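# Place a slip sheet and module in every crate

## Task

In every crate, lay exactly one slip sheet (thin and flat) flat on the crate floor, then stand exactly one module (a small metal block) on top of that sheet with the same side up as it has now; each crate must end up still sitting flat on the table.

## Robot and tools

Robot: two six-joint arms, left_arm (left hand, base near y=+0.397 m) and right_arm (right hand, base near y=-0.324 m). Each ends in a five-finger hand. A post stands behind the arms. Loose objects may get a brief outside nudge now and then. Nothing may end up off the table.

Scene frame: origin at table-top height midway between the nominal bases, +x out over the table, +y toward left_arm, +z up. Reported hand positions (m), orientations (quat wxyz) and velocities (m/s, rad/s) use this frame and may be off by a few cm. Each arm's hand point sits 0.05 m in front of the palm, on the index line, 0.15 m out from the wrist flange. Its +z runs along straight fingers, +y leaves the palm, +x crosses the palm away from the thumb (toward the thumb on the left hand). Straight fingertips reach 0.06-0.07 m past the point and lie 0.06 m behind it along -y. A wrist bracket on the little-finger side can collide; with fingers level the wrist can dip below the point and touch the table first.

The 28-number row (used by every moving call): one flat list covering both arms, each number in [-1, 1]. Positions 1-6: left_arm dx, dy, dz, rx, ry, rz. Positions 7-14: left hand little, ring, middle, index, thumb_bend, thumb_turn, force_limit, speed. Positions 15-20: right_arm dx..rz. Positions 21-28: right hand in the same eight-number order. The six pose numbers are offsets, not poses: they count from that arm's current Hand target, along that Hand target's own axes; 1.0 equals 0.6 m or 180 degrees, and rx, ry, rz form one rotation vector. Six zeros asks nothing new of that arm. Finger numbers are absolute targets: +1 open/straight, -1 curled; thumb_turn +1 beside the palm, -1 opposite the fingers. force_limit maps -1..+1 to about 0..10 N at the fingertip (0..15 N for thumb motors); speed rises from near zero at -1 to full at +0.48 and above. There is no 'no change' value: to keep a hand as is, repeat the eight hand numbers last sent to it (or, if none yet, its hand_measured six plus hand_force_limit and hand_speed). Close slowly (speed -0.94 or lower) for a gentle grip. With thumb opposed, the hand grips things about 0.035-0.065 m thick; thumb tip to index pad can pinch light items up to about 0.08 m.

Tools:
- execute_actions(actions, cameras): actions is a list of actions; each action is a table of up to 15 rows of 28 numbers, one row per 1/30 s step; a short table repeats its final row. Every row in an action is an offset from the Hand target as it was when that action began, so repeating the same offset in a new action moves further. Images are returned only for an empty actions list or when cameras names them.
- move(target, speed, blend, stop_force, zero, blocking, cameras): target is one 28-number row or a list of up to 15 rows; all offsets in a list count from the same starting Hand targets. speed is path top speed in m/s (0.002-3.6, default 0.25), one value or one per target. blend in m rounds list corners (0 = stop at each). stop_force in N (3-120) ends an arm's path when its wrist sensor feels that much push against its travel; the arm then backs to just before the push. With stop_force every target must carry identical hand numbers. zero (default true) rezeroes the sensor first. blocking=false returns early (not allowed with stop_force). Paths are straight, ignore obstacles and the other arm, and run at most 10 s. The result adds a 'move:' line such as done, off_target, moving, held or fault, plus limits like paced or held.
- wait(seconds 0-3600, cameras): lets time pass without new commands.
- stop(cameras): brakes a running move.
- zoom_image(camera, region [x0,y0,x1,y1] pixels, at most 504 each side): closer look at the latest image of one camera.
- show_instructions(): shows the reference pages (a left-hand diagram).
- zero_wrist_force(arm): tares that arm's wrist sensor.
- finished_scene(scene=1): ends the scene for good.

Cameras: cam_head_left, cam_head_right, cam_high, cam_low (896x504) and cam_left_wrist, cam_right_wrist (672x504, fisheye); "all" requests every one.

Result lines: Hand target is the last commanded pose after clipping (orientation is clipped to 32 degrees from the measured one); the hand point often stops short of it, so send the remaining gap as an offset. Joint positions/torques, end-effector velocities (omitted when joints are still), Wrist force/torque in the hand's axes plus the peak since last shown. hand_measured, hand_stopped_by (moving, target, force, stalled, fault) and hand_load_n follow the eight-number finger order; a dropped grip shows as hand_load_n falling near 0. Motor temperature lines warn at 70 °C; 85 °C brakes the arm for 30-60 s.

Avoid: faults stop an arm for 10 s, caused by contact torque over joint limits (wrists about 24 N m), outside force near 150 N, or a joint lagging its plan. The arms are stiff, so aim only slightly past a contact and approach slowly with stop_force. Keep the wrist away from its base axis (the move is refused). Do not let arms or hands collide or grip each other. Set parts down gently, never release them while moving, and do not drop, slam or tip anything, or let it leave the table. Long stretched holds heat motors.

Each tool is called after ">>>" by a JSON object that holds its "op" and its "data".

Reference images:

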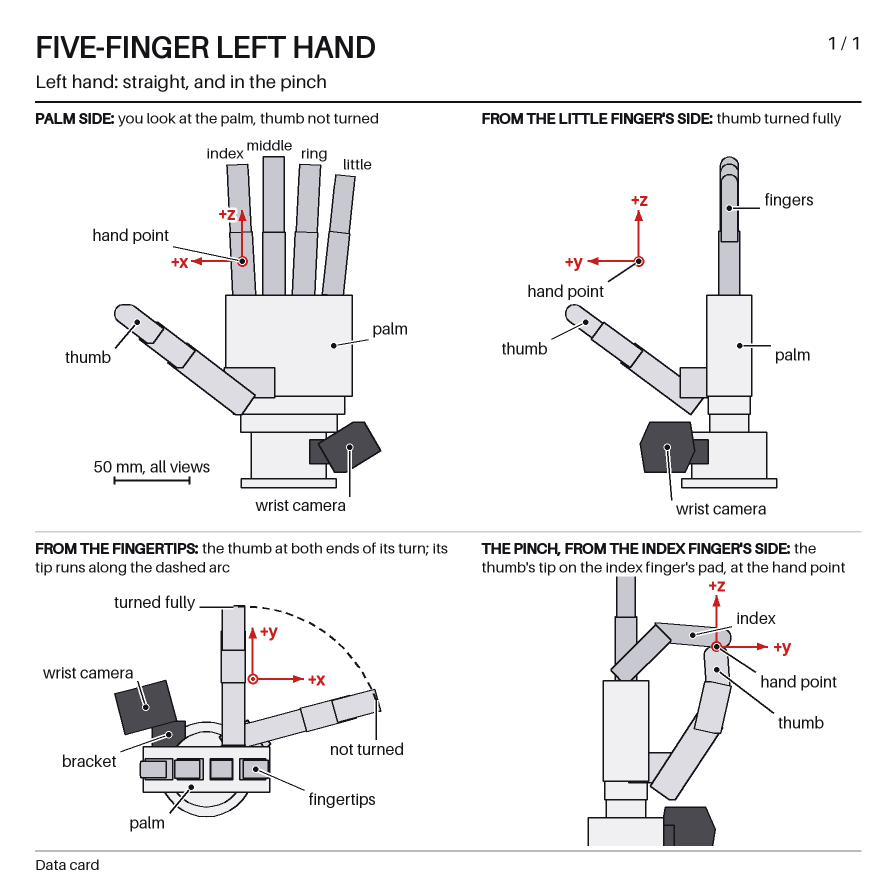

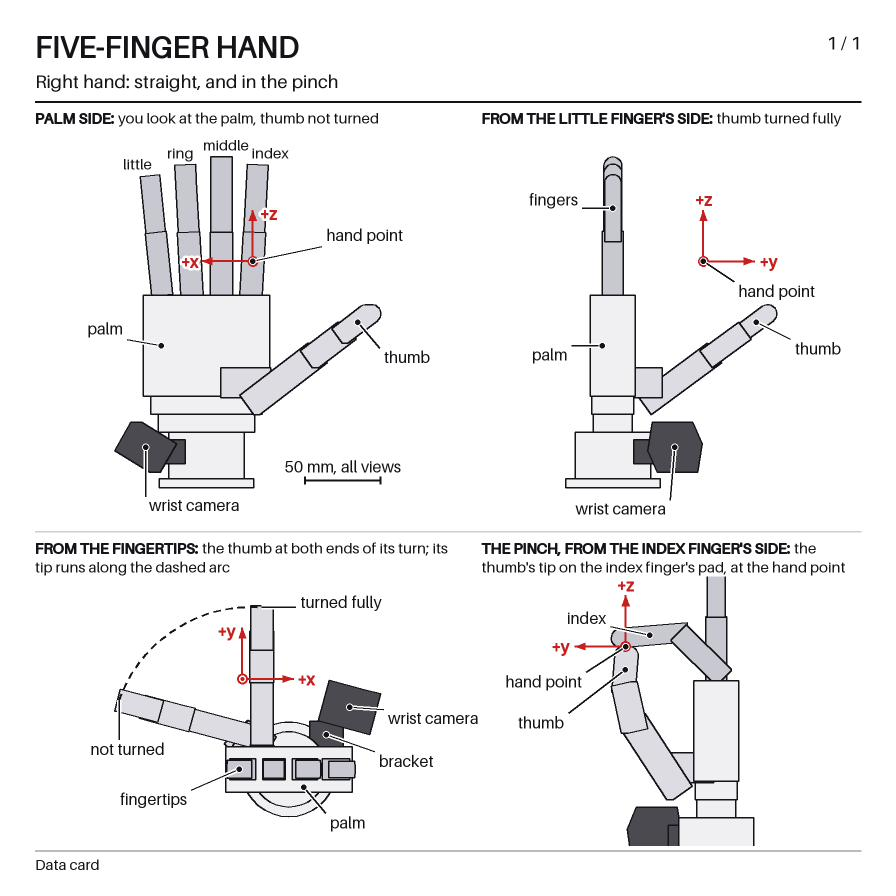

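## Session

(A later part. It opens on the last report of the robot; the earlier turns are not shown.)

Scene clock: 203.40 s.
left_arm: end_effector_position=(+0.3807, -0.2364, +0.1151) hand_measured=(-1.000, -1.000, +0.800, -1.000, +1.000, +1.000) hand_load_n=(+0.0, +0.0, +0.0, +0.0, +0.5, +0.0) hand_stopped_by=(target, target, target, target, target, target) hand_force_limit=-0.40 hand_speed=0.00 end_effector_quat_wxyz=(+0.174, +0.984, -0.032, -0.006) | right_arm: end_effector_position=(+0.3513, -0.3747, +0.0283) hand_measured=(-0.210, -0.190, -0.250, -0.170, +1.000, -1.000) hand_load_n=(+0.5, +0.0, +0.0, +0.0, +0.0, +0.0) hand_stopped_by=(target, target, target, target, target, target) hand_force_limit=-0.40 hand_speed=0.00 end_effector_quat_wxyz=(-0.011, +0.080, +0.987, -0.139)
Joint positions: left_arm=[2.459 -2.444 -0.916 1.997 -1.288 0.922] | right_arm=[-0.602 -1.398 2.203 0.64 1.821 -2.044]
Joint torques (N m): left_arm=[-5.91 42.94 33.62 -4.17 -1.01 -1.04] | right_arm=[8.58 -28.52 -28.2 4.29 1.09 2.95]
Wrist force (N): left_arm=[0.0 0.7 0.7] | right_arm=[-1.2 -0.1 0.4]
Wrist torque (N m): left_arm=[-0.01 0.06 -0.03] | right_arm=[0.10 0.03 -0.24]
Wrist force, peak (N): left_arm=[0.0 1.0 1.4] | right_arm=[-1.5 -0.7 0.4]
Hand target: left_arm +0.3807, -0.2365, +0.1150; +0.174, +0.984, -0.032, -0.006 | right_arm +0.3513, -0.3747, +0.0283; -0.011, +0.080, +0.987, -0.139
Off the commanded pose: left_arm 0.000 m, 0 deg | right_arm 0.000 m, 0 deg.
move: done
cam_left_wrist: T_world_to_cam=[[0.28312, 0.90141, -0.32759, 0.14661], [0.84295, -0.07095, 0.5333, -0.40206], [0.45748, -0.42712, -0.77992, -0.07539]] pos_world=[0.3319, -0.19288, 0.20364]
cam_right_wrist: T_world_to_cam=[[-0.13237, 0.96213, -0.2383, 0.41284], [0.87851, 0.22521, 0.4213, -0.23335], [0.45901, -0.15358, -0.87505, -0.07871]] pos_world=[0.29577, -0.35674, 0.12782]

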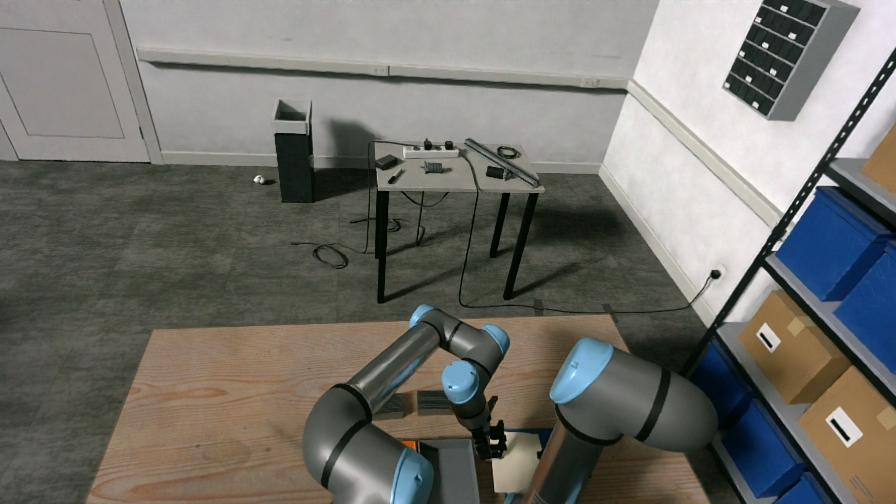

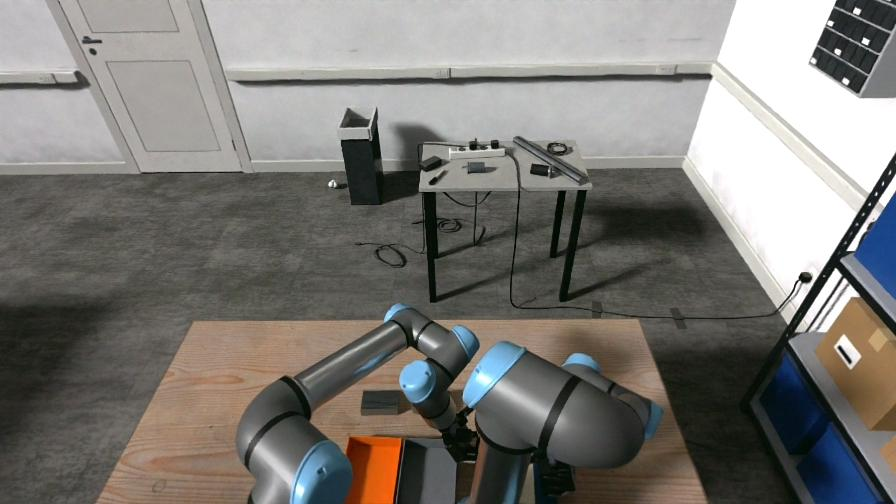

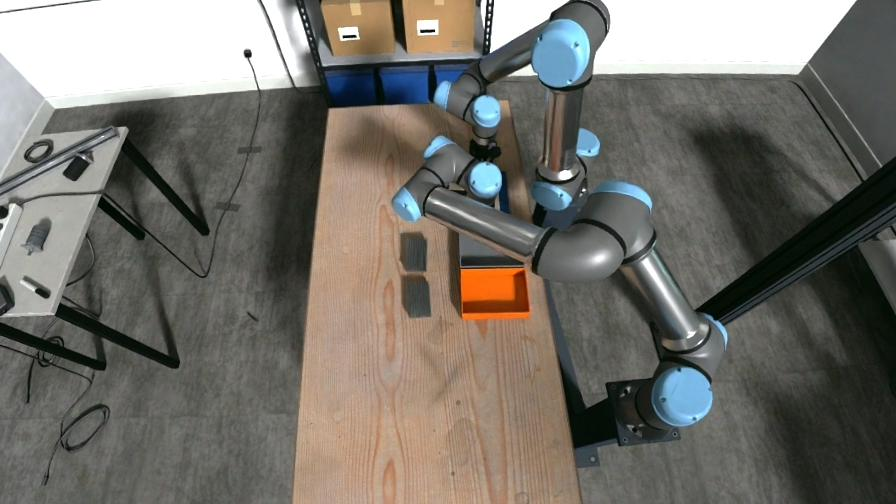

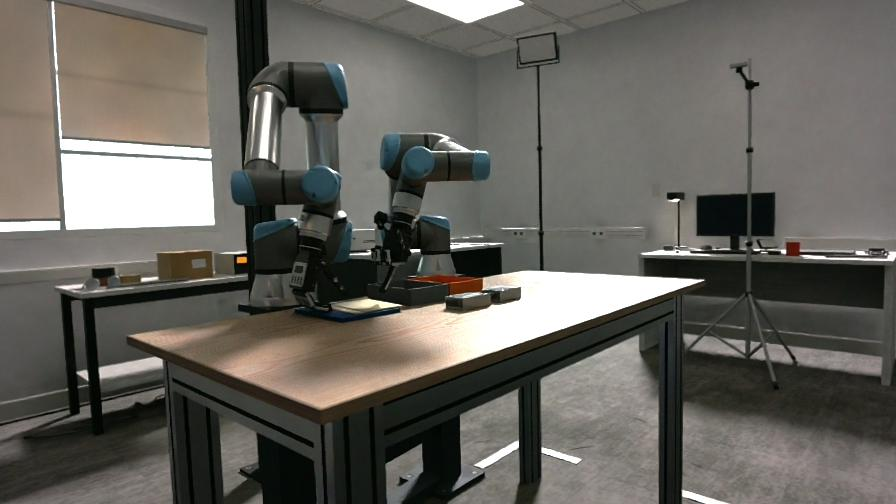

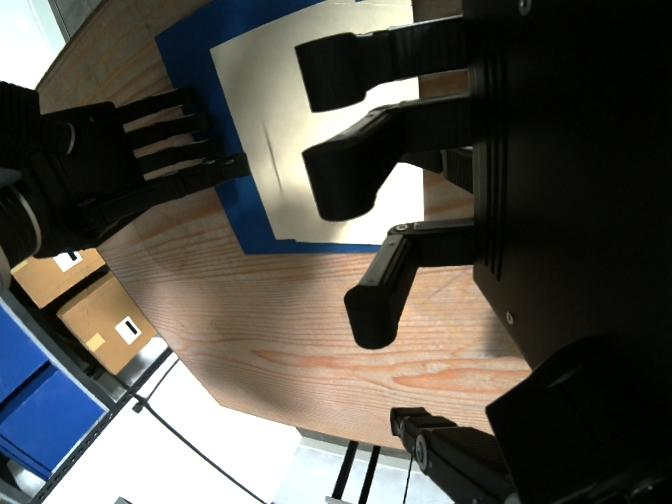

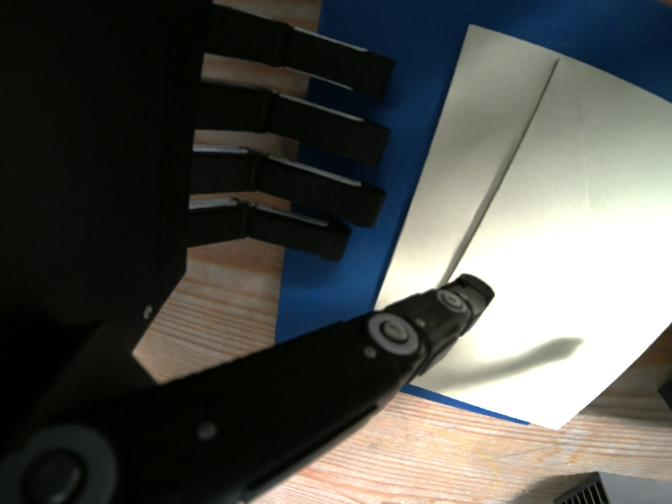

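>>> {"op": "move", "data": {"target": [0.0003,-0.0058,0.0333,0,0,0,-1,-1,0.8,-1,1,1,-0.4,0,0,0,0,0,0,0,-0.21,-0.19,-0.25,-0.17,1,-1,-0.4,0], "speed": 0.05, "cameras": ["cam_low","cam_left_wrist","cam_right_wrist"]}}

>>> {"op": "zoom_image", "data": {"camera": "cam_low", "region": [290, 270, 410, 330]}}

>>> {"op": "zoom_image", "data": {"camera": "cam_left_wrist", "region": [200, 0, 480, 300]}}

Scene clock: 204.77 s.
left_arm: end_effector_position=(+0.3806, -0.2400, +0.0952) hand_measured=(-1.000, -1.000, +0.800, -1.000, +1.000, +1.000) hand_load_n=(+0.0, +0.0, +0.0, +0.0, +0.0, +0.0) hand_stopped_by=(target, target, target, target, target, target) hand_force_limit=-0.40 hand_speed=0.00 end_effector_quat_wxyz=(+0.174, +0.984, -0.032, -0.006) | right_arm: end_effector_position=(+0.3513, -0.3747, +0.0283) hand_measured=(-0.210, -0.190, -0.250, -0.170, +1.000, -1.000) hand_load_n=(+0.0, +0.0, +0.0, +0.0, +0.0, +0.0) hand_stopped_by=(target, target, target, target, target, target) hand_force_limit=-0.40 hand_speed=0.00 end_effector_quat_wxyz=(-0.011, +0.080, +0.987, -0.139)
Joint positions: left_arm=[2.454 -2.466 -0.927 2.032 -1.289 0.917] | right_arm=[-0.602 -1.398 2.203 0.64 1.821 -2.044]
Joint torques (N m): left_arm=[-4.82 41.75 6.39 0.3 -0.99 -1.37] | right_arm=[8.05 -27.52 -27.36 4.14 1.18 2.95]
Wrist force (N): left_arm=[0.1 0.9 1.0] | right_arm=[-1.3 -0.4 0.1]
Wrist torque (N m): left_arm=[-0.01 0.05 -0.03] | right_arm=[0.08 0.06 -0.25]
Wrist force, peak (N): left_arm=[-0.1 0.7 1.2] | right_arm=[-1.7 -0.7 0.2]
Hand target: left_arm +0.3806, -0.2400, +0.0951; +0.174, +0.984, -0.032, -0.006 | right_arm +0.3513, -0.3747, +0.0283; -0.011, +0.080, +0.987, -0.139
Off the commanded pose: left_arm 0.000 m, 0 deg | right_arm 0.000 m, 0 deg.
move: done
cam_left_wrist: T_world_to_cam=[[0.28313, 0.90145, -0.32744, 0.14335], [0.84295, -0.07105, 0.53328, -0.39177], [0.45746, -0.42701, -0.78, -0.09233]] pos_world=[0.3319, -0.19648, 0.18384]
cam_right_wrist: T_world_to_cam=[[-0.13237, 0.96213, -0.2383, 0.41284], [0.87851, 0.22521, 0.4213, -0.23335], [0.45901, -0.15358, -0.87505, -0.07871]] pos_world=[0.29577, -0.35674, 0.12782]

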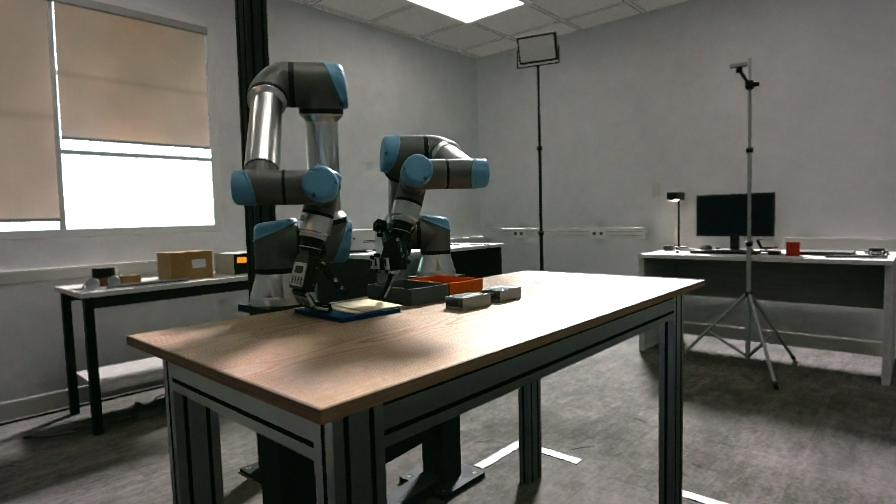

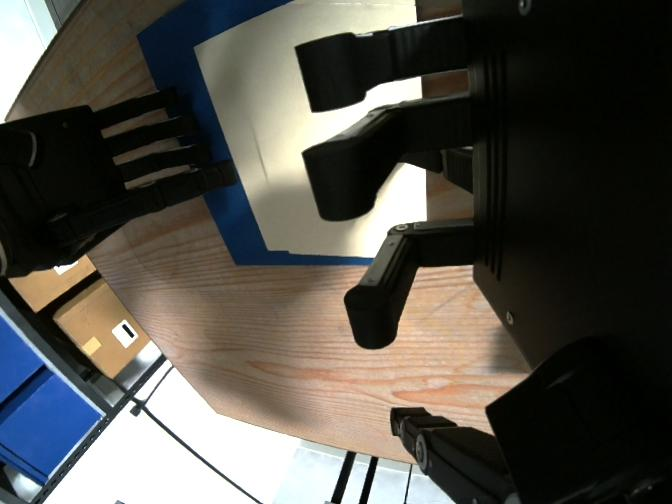

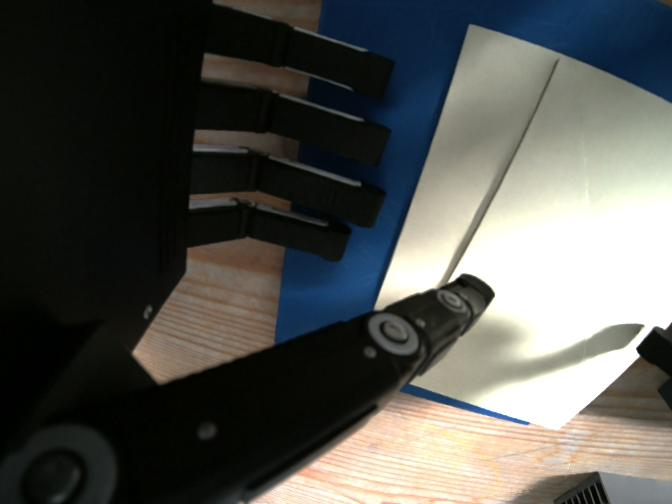

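Scaled by 4.200 from the camera's image (finer frame: 1280x720).

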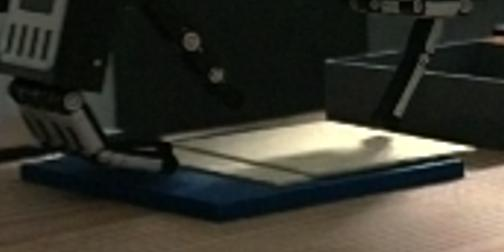

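Scaled by 1.680 from the camera's image (finer frame: 960x720).

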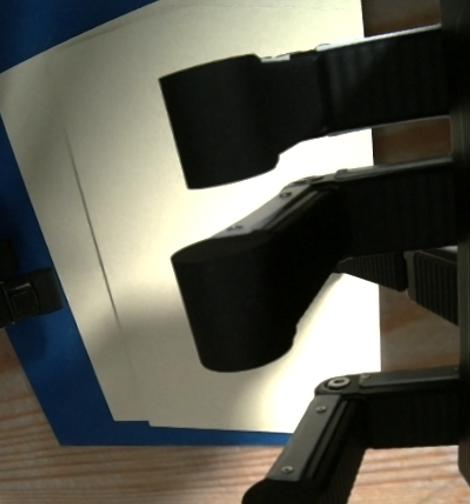

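>>> {"op": "move", "data": {"target": [0,-0.0029,0.0078,0,0,0,-1,-1,0.8,-1,1,1,-0.4,0,0,0,0,0,0,0,-0.21,-0.19,-0.25,-0.17,1,-1,-0.4,0], "speed": 0.02, "cameras": ["cam_low","cam_right_wrist"]}}

>>> {"op": "zoom_image", "data": {"camera": "cam_low", "region": [290, 270, 410, 330]}}

>>> {"op": "zoom_image", "data": {"camera": "cam_right_wrist", "region": [372, 150, 672, 450]}}

Scene clock: 205.73 s.
left_arm: end_effector_position=(+0.3806, -0.2400, +0.0902) hand_measured=(-1.000, -1.000, +0.800, -1.000, +1.000, +1.000) hand_load_n=(+0.0, +0.0, +0.0, +0.0, +0.0, +0.0) hand_stopped_by=(target, target, target, target, target, target) hand_force_limit=-0.40 hand_speed=0.00 end_effector_quat_wxyz=(+0.174, +0.984, -0.032, -0.006) | right_arm: end_effector_position=(+0.3513, -0.3747, +0.0283) hand_measured=(-0.210, -0.190, -0.250, -0.170, +1.000, -1.000) hand_load_n=(+0.0, +0.0, +0.0, +0.5, +0.0, +0.0) hand_stopped_by=(target, target, target, target, target, target) hand_force_limit=-0.40 hand_speed=0.00 end_effector_quat_wxyz=(-0.011, +0.080, +0.987, -0.139)
Joint positions: left_arm=[2.454 -2.469 -0.934 2.042 -1.289 0.917] | right_arm=[-0.602 -1.398 2.203 0.64 1.821 -2.044]
Joint torques (N m): left_arm=[0.55 41.63 5.9 0.2 -0.63 0.44] | right_arm=[6.69 -28.69 -26.75 4.21 0.95 2.83]
Wrist force (N): left_arm=[0.1 0.7 0.5] | right_arm=[-1.3 -0.6 0.1]
Wrist torque (N m): left_arm=[0.00 0.03 -0.03] | right_arm=[0.06 0.06 -0.26]
Wrist force, peak (N): left_arm=[-0.2 0.8 0.9] | right_arm=[-1.8 -0.4 0.2]
Hand target: left_arm +0.3806, -0.2400, +0.0901; +0.174, +0.984, -0.032, -0.006 | right_arm +0.3513, -0.3747, +0.0283; -0.011, +0.080, +0.987, -0.139
Off the commanded pose: left_arm 0.000 m, 0 deg | right_arm 0.000 m, 0 deg.
move: done
cam_right_wrist: T_world_to_cam=[[-0.13237, 0.96213, -0.2383, 0.41284], [0.87851, 0.22521, 0.4213, -0.23335], [0.45901, -0.15358, -0.87505, -0.07871]] pos_world=[0.29577, -0.35674, 0.12782]

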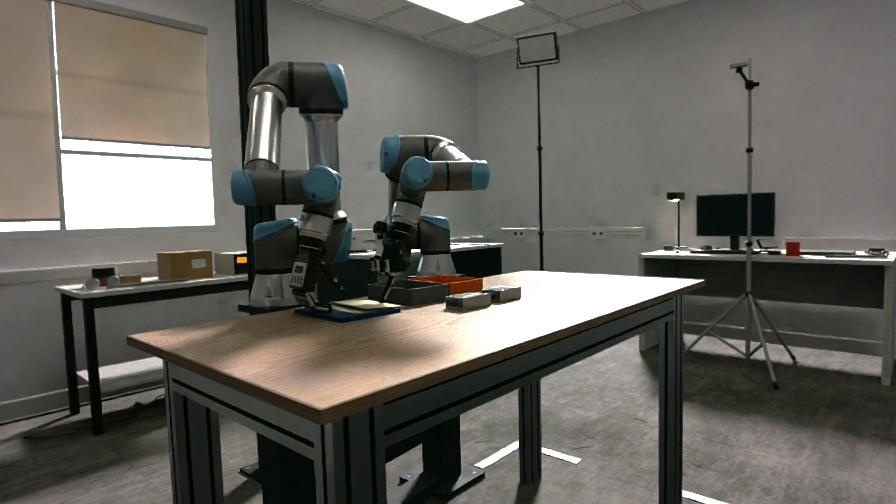

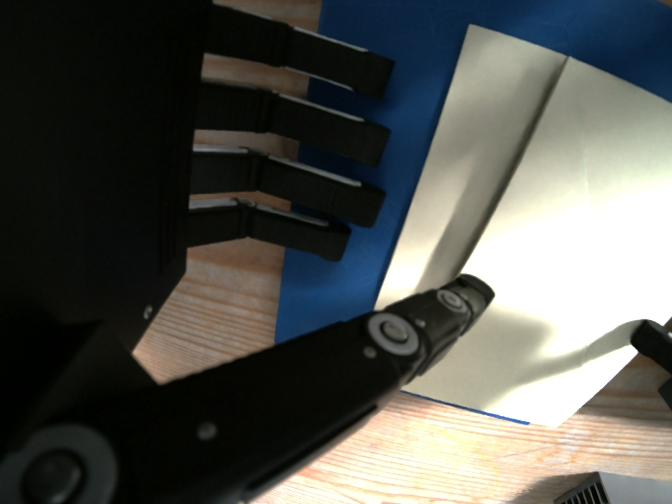

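Scaled by 4.200 from the camera's image (finer frame: 1280x720).

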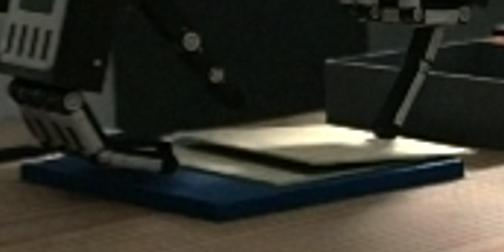

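Scaled by 1.680 from the camera's image (finer frame: 960x720).

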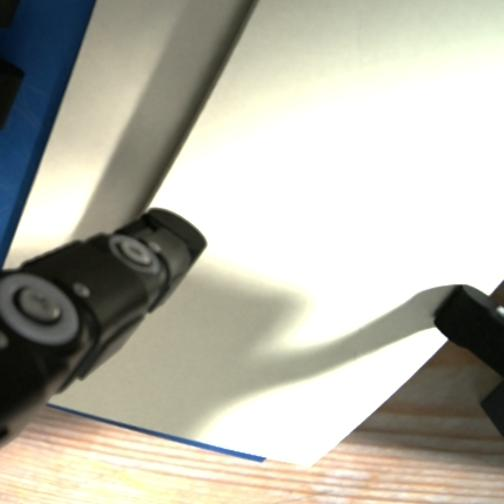

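>>> {"op": "move", "data": {"target": [0,-0.0011,0.0031,0,0,0,-1,-1,0.8,-1,1,1,-0.4,0,0,0,0,0,0,0,-0.21,-0.19,-0.25,-0.17,1,-1,-0.4,0], "speed": 0.01, "cameras": ["cam_low","cam_right_wrist"]}}

>>> {"op": "zoom_image", "data": {"camera": "cam_low", "region": [290, 270, 410, 330]}}

Scene clock: 206.37 s.
left_arm: end_effector_position=(+0.3806, -0.2400, +0.0882) hand_measured=(-1.000, -1.000, +0.800, -1.000, +1.000, +1.000) hand_load_n=(+0.0, +0.5, +0.0, -0.5, +0.0, +0.0) hand_stopped_by=(target, target, target, target, target, target) hand_force_limit=-0.40 hand_speed=0.00 end_effector_quat_wxyz=(+0.174, +0.984, -0.032, -0.006) | right_arm: end_effector_position=(+0.3513, -0.3747, +0.0283) hand_measured=(-0.210, -0.190, -0.250, -0.170, +1.000, -1.000) hand_load_n=(+0.0, +0.0, +0.5, +0.5, +0.0, +0.0) hand_stopped_by=(target, target, target, target, target, target) hand_force_limit=-0.40 hand_speed=0.00 end_effector_quat_wxyz=(-0.011, +0.080, +0.987, -0.139)
Joint positions: left_arm=[2.454 -2.471 -0.936 2.046 -1.289 0.917] | right_arm=[-0.602 -1.398 2.203 0.64 1.821 -2.044]
Joint torques (N m): left_arm=[2.23 42.52 5.37 0.33 -0.48 0.4] | right_arm=[8.03 -27.36 -27.1 4.3 0.88 3]
Wrist force (N): left_arm=[-0.1 0.6 0.7] | right_arm=[-1.4 -0.6 0.1]
Wrist torque (N m): left_arm=[-0.04 0.06 -0.03] | right_arm=[0.05 0.07 -0.26]
Wrist force, peak (N): left_arm=[-0.2 0.8 0.5] | right_arm=[-1.5 -0.2 0.1]
Hand target: left_arm +0.3806, -0.2400, +0.0881; +0.174, +0.984, -0.032, -0.006 | right_arm +0.3513, -0.3747, +0.0283; -0.011, +0.080, +0.987, -0.139
Off the commanded pose: left_arm 0.000 m, 0 deg | right_arm 0.000 m, 0 deg.
move: done
cam_right_wrist: T_world_to_cam=[[-0.13237, 0.96213, -0.2383, 0.41284], [0.87851, 0.22521, 0.4213, -0.23335], [0.45901, -0.15358, -0.87505, -0.07871]] pos_world=[0.29577, -0.35674, 0.12782]

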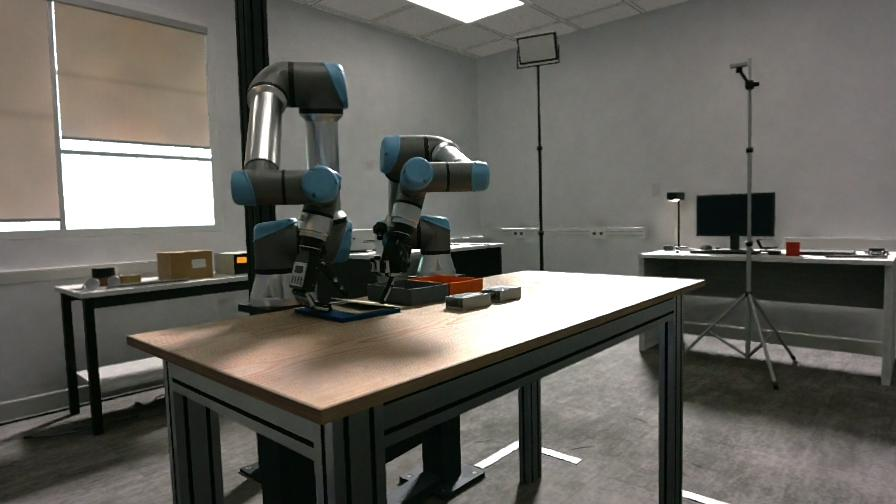

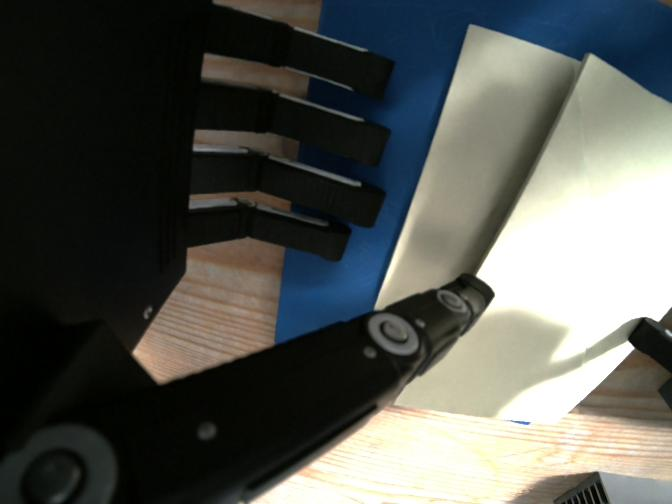

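Scaled by 4.200 from the camera's image (finer frame: 1280x720).

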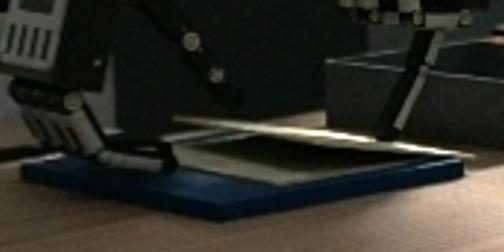

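>>> {"op": "move", "data": {"target": [0,-0.0007,0.0020,0,0,0,-1,-1,0.8,-1,1,1,-0.4,0,0,0,0,0,0,0,-0.21,-0.19,-0.25,-0.17,1,-1,-0.4,0], "speed": 0.01, "cameras": ["cam_low","cam_right_wrist"]}}

>>> {"op": "zoom_image", "data": {"camera": "cam_low", "region": [290, 270, 410, 330]}}

>>> {"op": "zoom_image", "data": {"camera": "cam_right_wrist", "region": [272, 0, 672, 450]}}

Scene clock: 207.03 s.
left_arm: end_effector_position=(+0.3806, -0.2400, +0.0869) hand_measured=(-1.000, -1.000, +0.800, -1.000, +1.000, +1.000) hand_load_n=(+0.5, +0.0, -0.5, +0.0, +0.0, +0.0) hand_stopped_by=(target, target, target, target, target, target) hand_force_limit=-0.40 hand_speed=0.00 end_effector_quat_wxyz=(+0.174, +0.984, -0.032, -0.006) | right_arm: end_effector_position=(+0.3513, -0.3747, +0.0283) hand_measured=(-0.210, -0.190, -0.250, -0.170, +1.000, -1.000) hand_load_n=(+0.0, +0.0, +0.0, +0.0, -0.5, +0.0) hand_stopped_by=(target, target, target, target, target, target) hand_force_limit=-0.40 hand_speed=0.00 end_effector_quat_wxyz=(-0.011, +0.080, +0.987, -0.139)
Joint positions: left_arm=[2.454 -2.472 -0.938 2.048 -1.289 0.917] | right_arm=[-0.602 -1.398 2.203 0.64 1.821 -2.044]
Joint torques (N m): left_arm=[-0.98 42.57 5.45 0.51 -0.12 -1.08] | right_arm=[7.96 -27.66 -26.85 4.18 0.83 2.96]
Wrist force (N): left_arm=[-0.2 0.7 0.5] | right_arm=[-1.7 -0.6 0.1]
Wrist torque (N m): left_arm=[-0.01 0.05 -0.04] | right_arm=[0.04 0.12 -0.29]
Wrist force, peak (N): left_arm=[-0.1 0.9 0.6] | right_arm=[-1.7 -0.6 0.1]
Hand target: left_arm +0.3806, -0.2400, +0.0868; +0.174, +0.984, -0.032, -0.006 | right_arm +0.3513, -0.3747, +0.0283; -0.011, +0.080, +0.987, -0.139
Off the commanded pose: left_arm 0.000 m, 0 deg | right_arm 0.000 m, 0 deg.
move: done
cam_right_wrist: T_world_to_cam=[[-0.13237, 0.96213, -0.2383, 0.41284], [0.87851, 0.22521, 0.4213, -0.23335], [0.45901, -0.15358, -0.87505, -0.07871]] pos_world=[0.29577, -0.35674, 0.12782]

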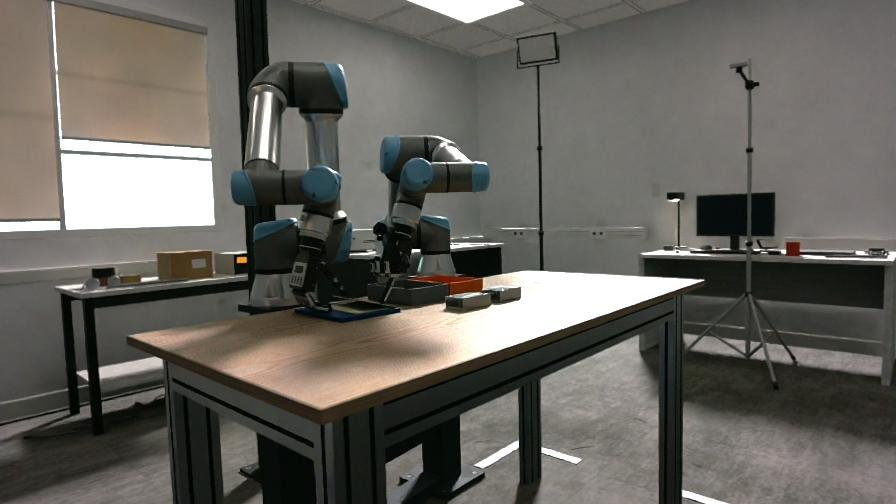

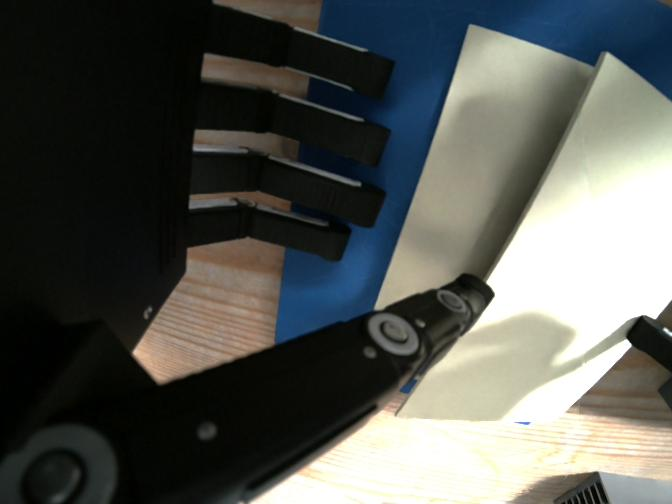

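Scaled by 4.200 from the camera's image (finer frame: 1280x720).

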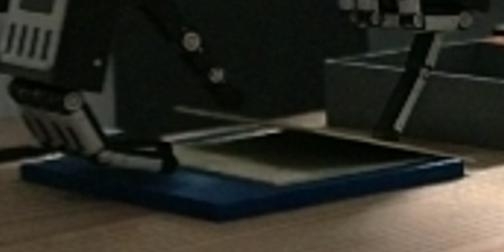

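Scaled by 1.120 from the camera's image (finer frame: 960x720).

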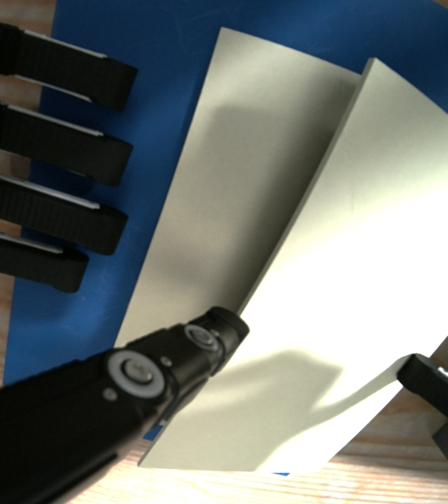

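>>> {"op": "move", "data": {"target": [0,0,0,0,0,0,-1,-1,0.8,-1,1,1,-0.4,0,0,0.1106,-0.0317,0,0,0,-0.21,-0.19,-0.25,-0.17,1,-1,-0.4,0], "speed": 0.02, "stop_force": 4, "cameras": ["cam_low","cam_right_wrist","cam_left_wrist"]}}

>>> {"op": "zoom_image", "data": {"camera": "cam_low", "region": [290, 270, 410, 330]}}

>>> {"op": "zoom_image", "data": {"camera": "cam_right_wrist", "region": [200, 0, 600, 400]}}

Scene clock: 211.73 s.
left_arm: end_effector_position=(+0.3806, -0.2400, +0.0868) hand_measured=(-1.000, -1.000, +0.800, -1.000, +1.000, +1.000) hand_load_n=(+0.0, +0.0, +0.0, +0.0, +0.0, +0.0) hand_stopped_by=(target, target, target, target, target, target) hand_force_limit=-0.40 hand_speed=0.00 end_effector_quat_wxyz=(+0.174, +0.984, -0.032, -0.006) | right_arm: end_effector_position=(+0.3625, -0.3065, +0.0283) hand_measured=(-0.210, -0.190, -0.250, -0.170, +1.000, -1.000) hand_load_n=(+0.0, +0.0, +0.0, +0.0, -0.5, +0.0) hand_stopped_by=(target, target, target, target, target, target) hand_force_limit=-0.40 hand_speed=0.00 end_effector_quat_wxyz=(-0.011, +0.080, +0.987, -0.139)
Joint positions: left_arm=[2.454 -2.472 -0.938 2.048 -1.289 0.917] | right_arm=[-0.342 -1.358 2.176 0.696 1.845 -1.776]
Joint torques (N m): left_arm=[-4.41 42.03 5.86 0.25 1.19 -1.03] | right_arm=[8.93 -15.22 -27.93 4.27 1.35 2.97]
Wrist force (N): left_arm=[-0.1 0.6 0.6] | right_arm=[-1.4 -0.7 0.1]
Wrist torque (N m): left_arm=[-0.03 0.06 -0.04] | right_arm=[0.06 0.08 -0.25]
Wrist force, peak (N): left_arm=[-0.2 0.7 1.0] | right_arm=[-1.6 -0.6 0.3]
Hand target: left_arm +0.3806, -0.2400, +0.0868; +0.174, +0.984, -0.032, -0.006 | right_arm +0.3625, -0.3065, +0.0283; -0.011, +0.080, +0.987, -0.139
Off the commanded pose: left_arm 0.000 m, 0 deg | right_arm 0.000 m, 0 deg.
move: done
cam_left_wrist: T_world_to_cam=[[0.28313, 0.90145, -0.32744, 0.1406], [0.84295, -0.07105, 0.53328, -0.3873], [0.45746, -0.42701, -0.78, -0.09889]] pos_world=[0.3319, -0.19648, 0.17544]
cam_right_wrist: T_world_to_cam=[[-0.13237, 0.96213, -0.2383, 0.34878], [0.87851, 0.22521, 0.4213, -0.25848], [0.45901, -0.15358, -0.87505, -0.07348]] pos_world=[0.30697, -0.28864, 0.12772]
Images, in order (width x height): cam_low 896x504, cam_left_wrist 672x504, cam_right_wrist 672x504.

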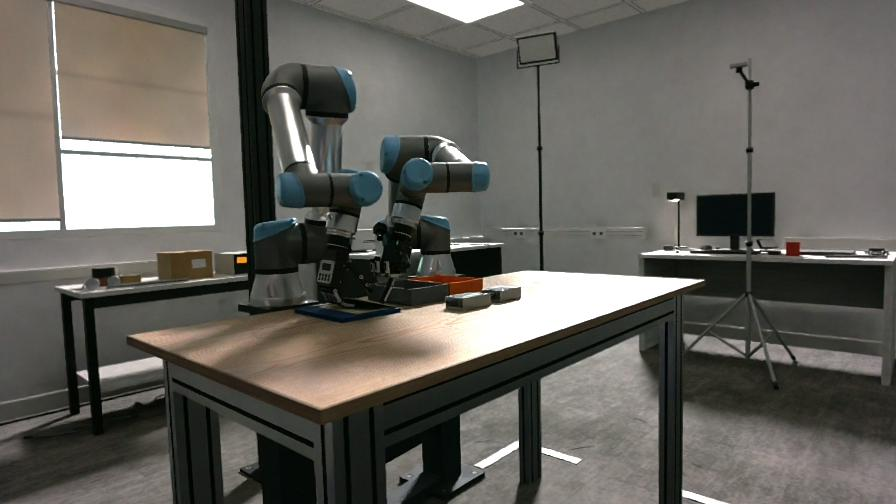

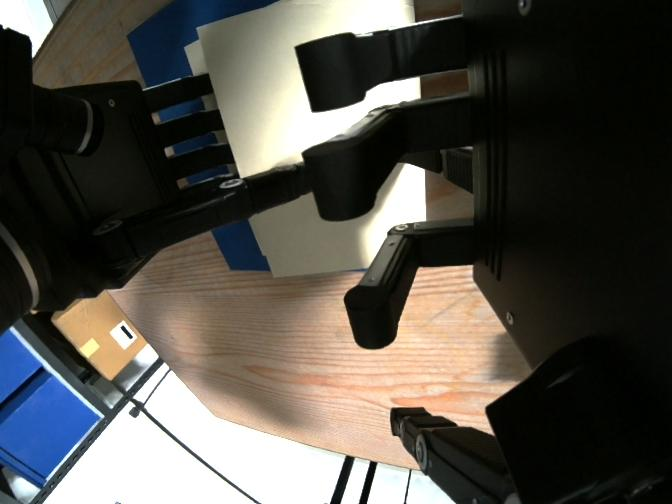

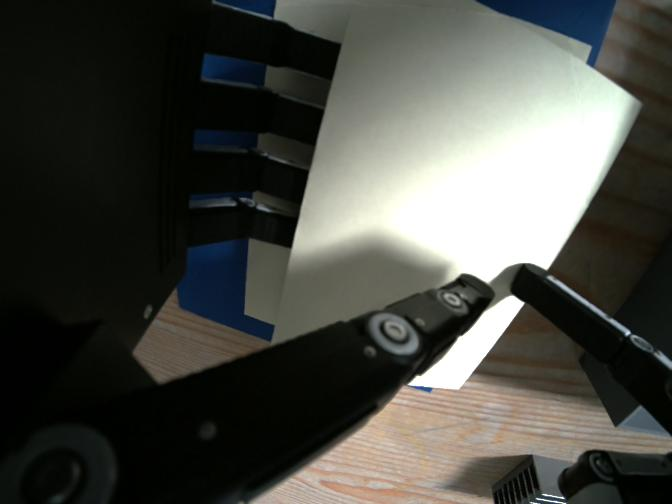

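Scaled by 4.200 from the camera's image (finer frame: 1280x720).

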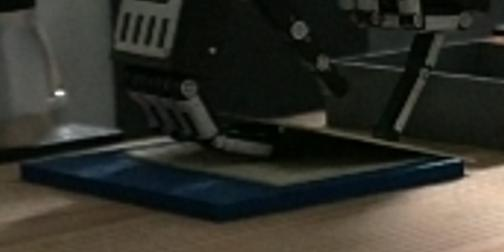

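Scaled by 1.260 from the camera's image (finer frame: 960x720).

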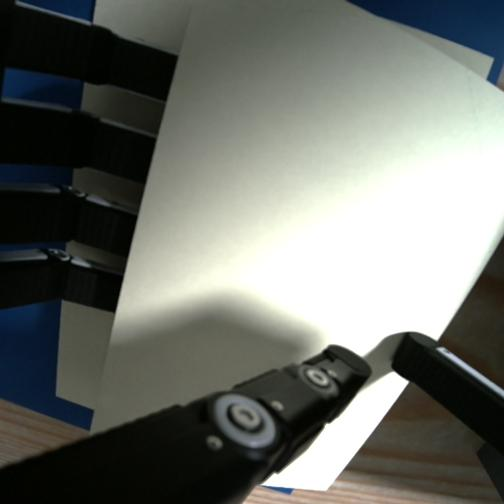

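>>> {"op": "move", "data": {"target": [0,0,0,0,0,0,-1,-1,0.8,-1,1,1,-0.4,0,0,-0.0021,-0.0072,0,0,0,-0.21,-0.19,-0.25,-0.17,0.4,-1,-0.6,-0.5], "speed": 0.01, "cameras": ["cam_low","cam_right_wrist","cam_left_wrist"]}}

>>> {"op": "zoom_image", "data": {"camera": "cam_low", "region": [290, 270, 410, 330]}}

>>> {"op": "zoom_image", "data": {"camera": "cam_right_wrist", "region": [200, 0, 600, 400]}}

Scene clock: 213.30 s.
left_arm: end_effector_position=(+0.3806, -0.2400, +0.0868) hand_measured=(-1.000, -1.000, +0.800, -1.000, +1.000, +1.000) hand_load_n=(+0.0, +0.0, +0.0, +0.0, +0.0, +0.0) hand_stopped_by=(target, target, target, target, target, target) hand_force_limit=-0.40 hand_speed=0.00 end_effector_quat_wxyz=(+0.174, +0.984, -0.032, -0.006) | right_arm: end_effector_position=(+0.3625, -0.3065, +0.0328) hand_measured=(-0.210, -0.190, -0.250, -0.170, +0.400, -1.000) hand_load_n=(+0.0, +0.0, +0.0, +0.0, +0.0, +0.0) hand_stopped_by=(target, target, target, target, target, target) hand_force_limit=-0.60 hand_speed=-0.50 end_effector_quat_wxyz=(-0.011, +0.081, +0.987, -0.139)
Joint positions: left_arm=[2.454 -2.472 -0.938 2.048 -1.289 0.917] | right_arm=[-0.342 -1.367 2.171 0.71 1.845 -1.776]
Joint torques (N m): left_arm=[-4.79 43.87 4.54 -0.23 1.5 -1.16] | right_arm=[-7.37 -29.81 -27.03 4.31 1.05 -2.14]
Wrist force (N): left_arm=[0.1 0.7 0.9] | right_arm=[-1.0 -0.5 0.3]
Wrist torque (N m): left_arm=[-0.04 0.06 -0.03] | right_arm=[0.07 0.02 -0.23]
Wrist force, peak (N): left_arm=[0.2 1.0 1.0] | right_arm=[-1.5 -0.4 0.7]
Hand target: left_arm +0.3806, -0.2400, +0.0868; +0.174, +0.984, -0.032, -0.006 | right_arm +0.3625, -0.3066, +0.0328; -0.011, +0.080, +0.987, -0.139
Off the commanded pose: left_arm 0.000 m, 0 deg | right_arm 0.000 m, 0 deg.
move: done
cam_left_wrist: T_world_to_cam=[[0.28313, 0.90145, -0.32744, 0.1406], [0.84295, -0.07105, 0.53328, -0.3873], [0.45746, -0.42701, -0.78, -0.09889]] pos_world=[0.3319, -0.19648, 0.17544]
cam_right_wrist: T_world_to_cam=[[-0.13237, 0.96213, -0.2383, 0.34985], [0.87851, 0.22521, 0.4213, -0.26038], [0.45901, -0.15358, -0.87505, -0.06954]] pos_world=[0.30697, -0.28864, 0.13222]
Images, in order (width x height): cam_low 896x504, cam_left_wrist 672x504, cam_right_wrist 672x504.

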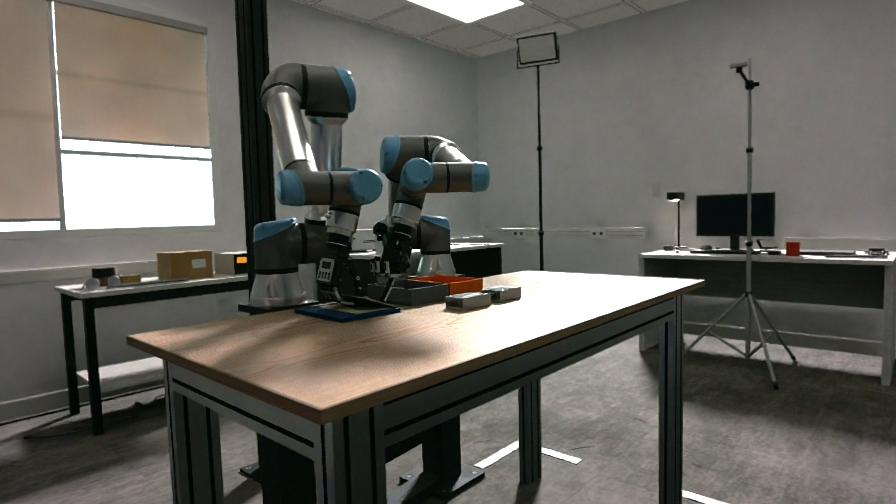

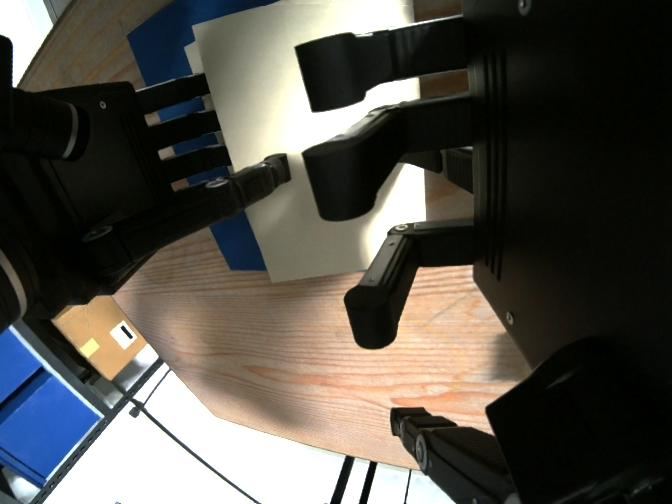

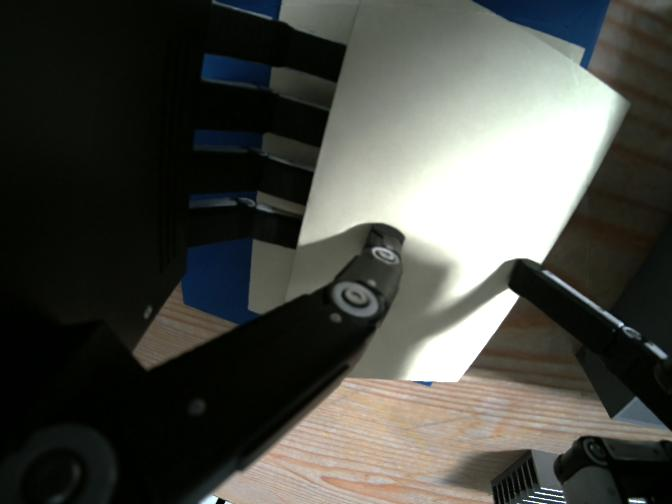

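Scaled by 4.200 from the camera's image (finer frame: 1280x720).

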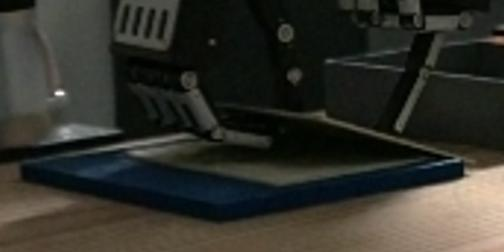

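Scaled by 1.260 from the camera's image (finer frame: 960x720).

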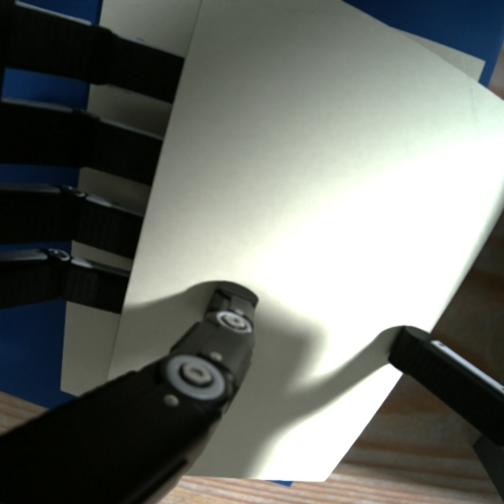

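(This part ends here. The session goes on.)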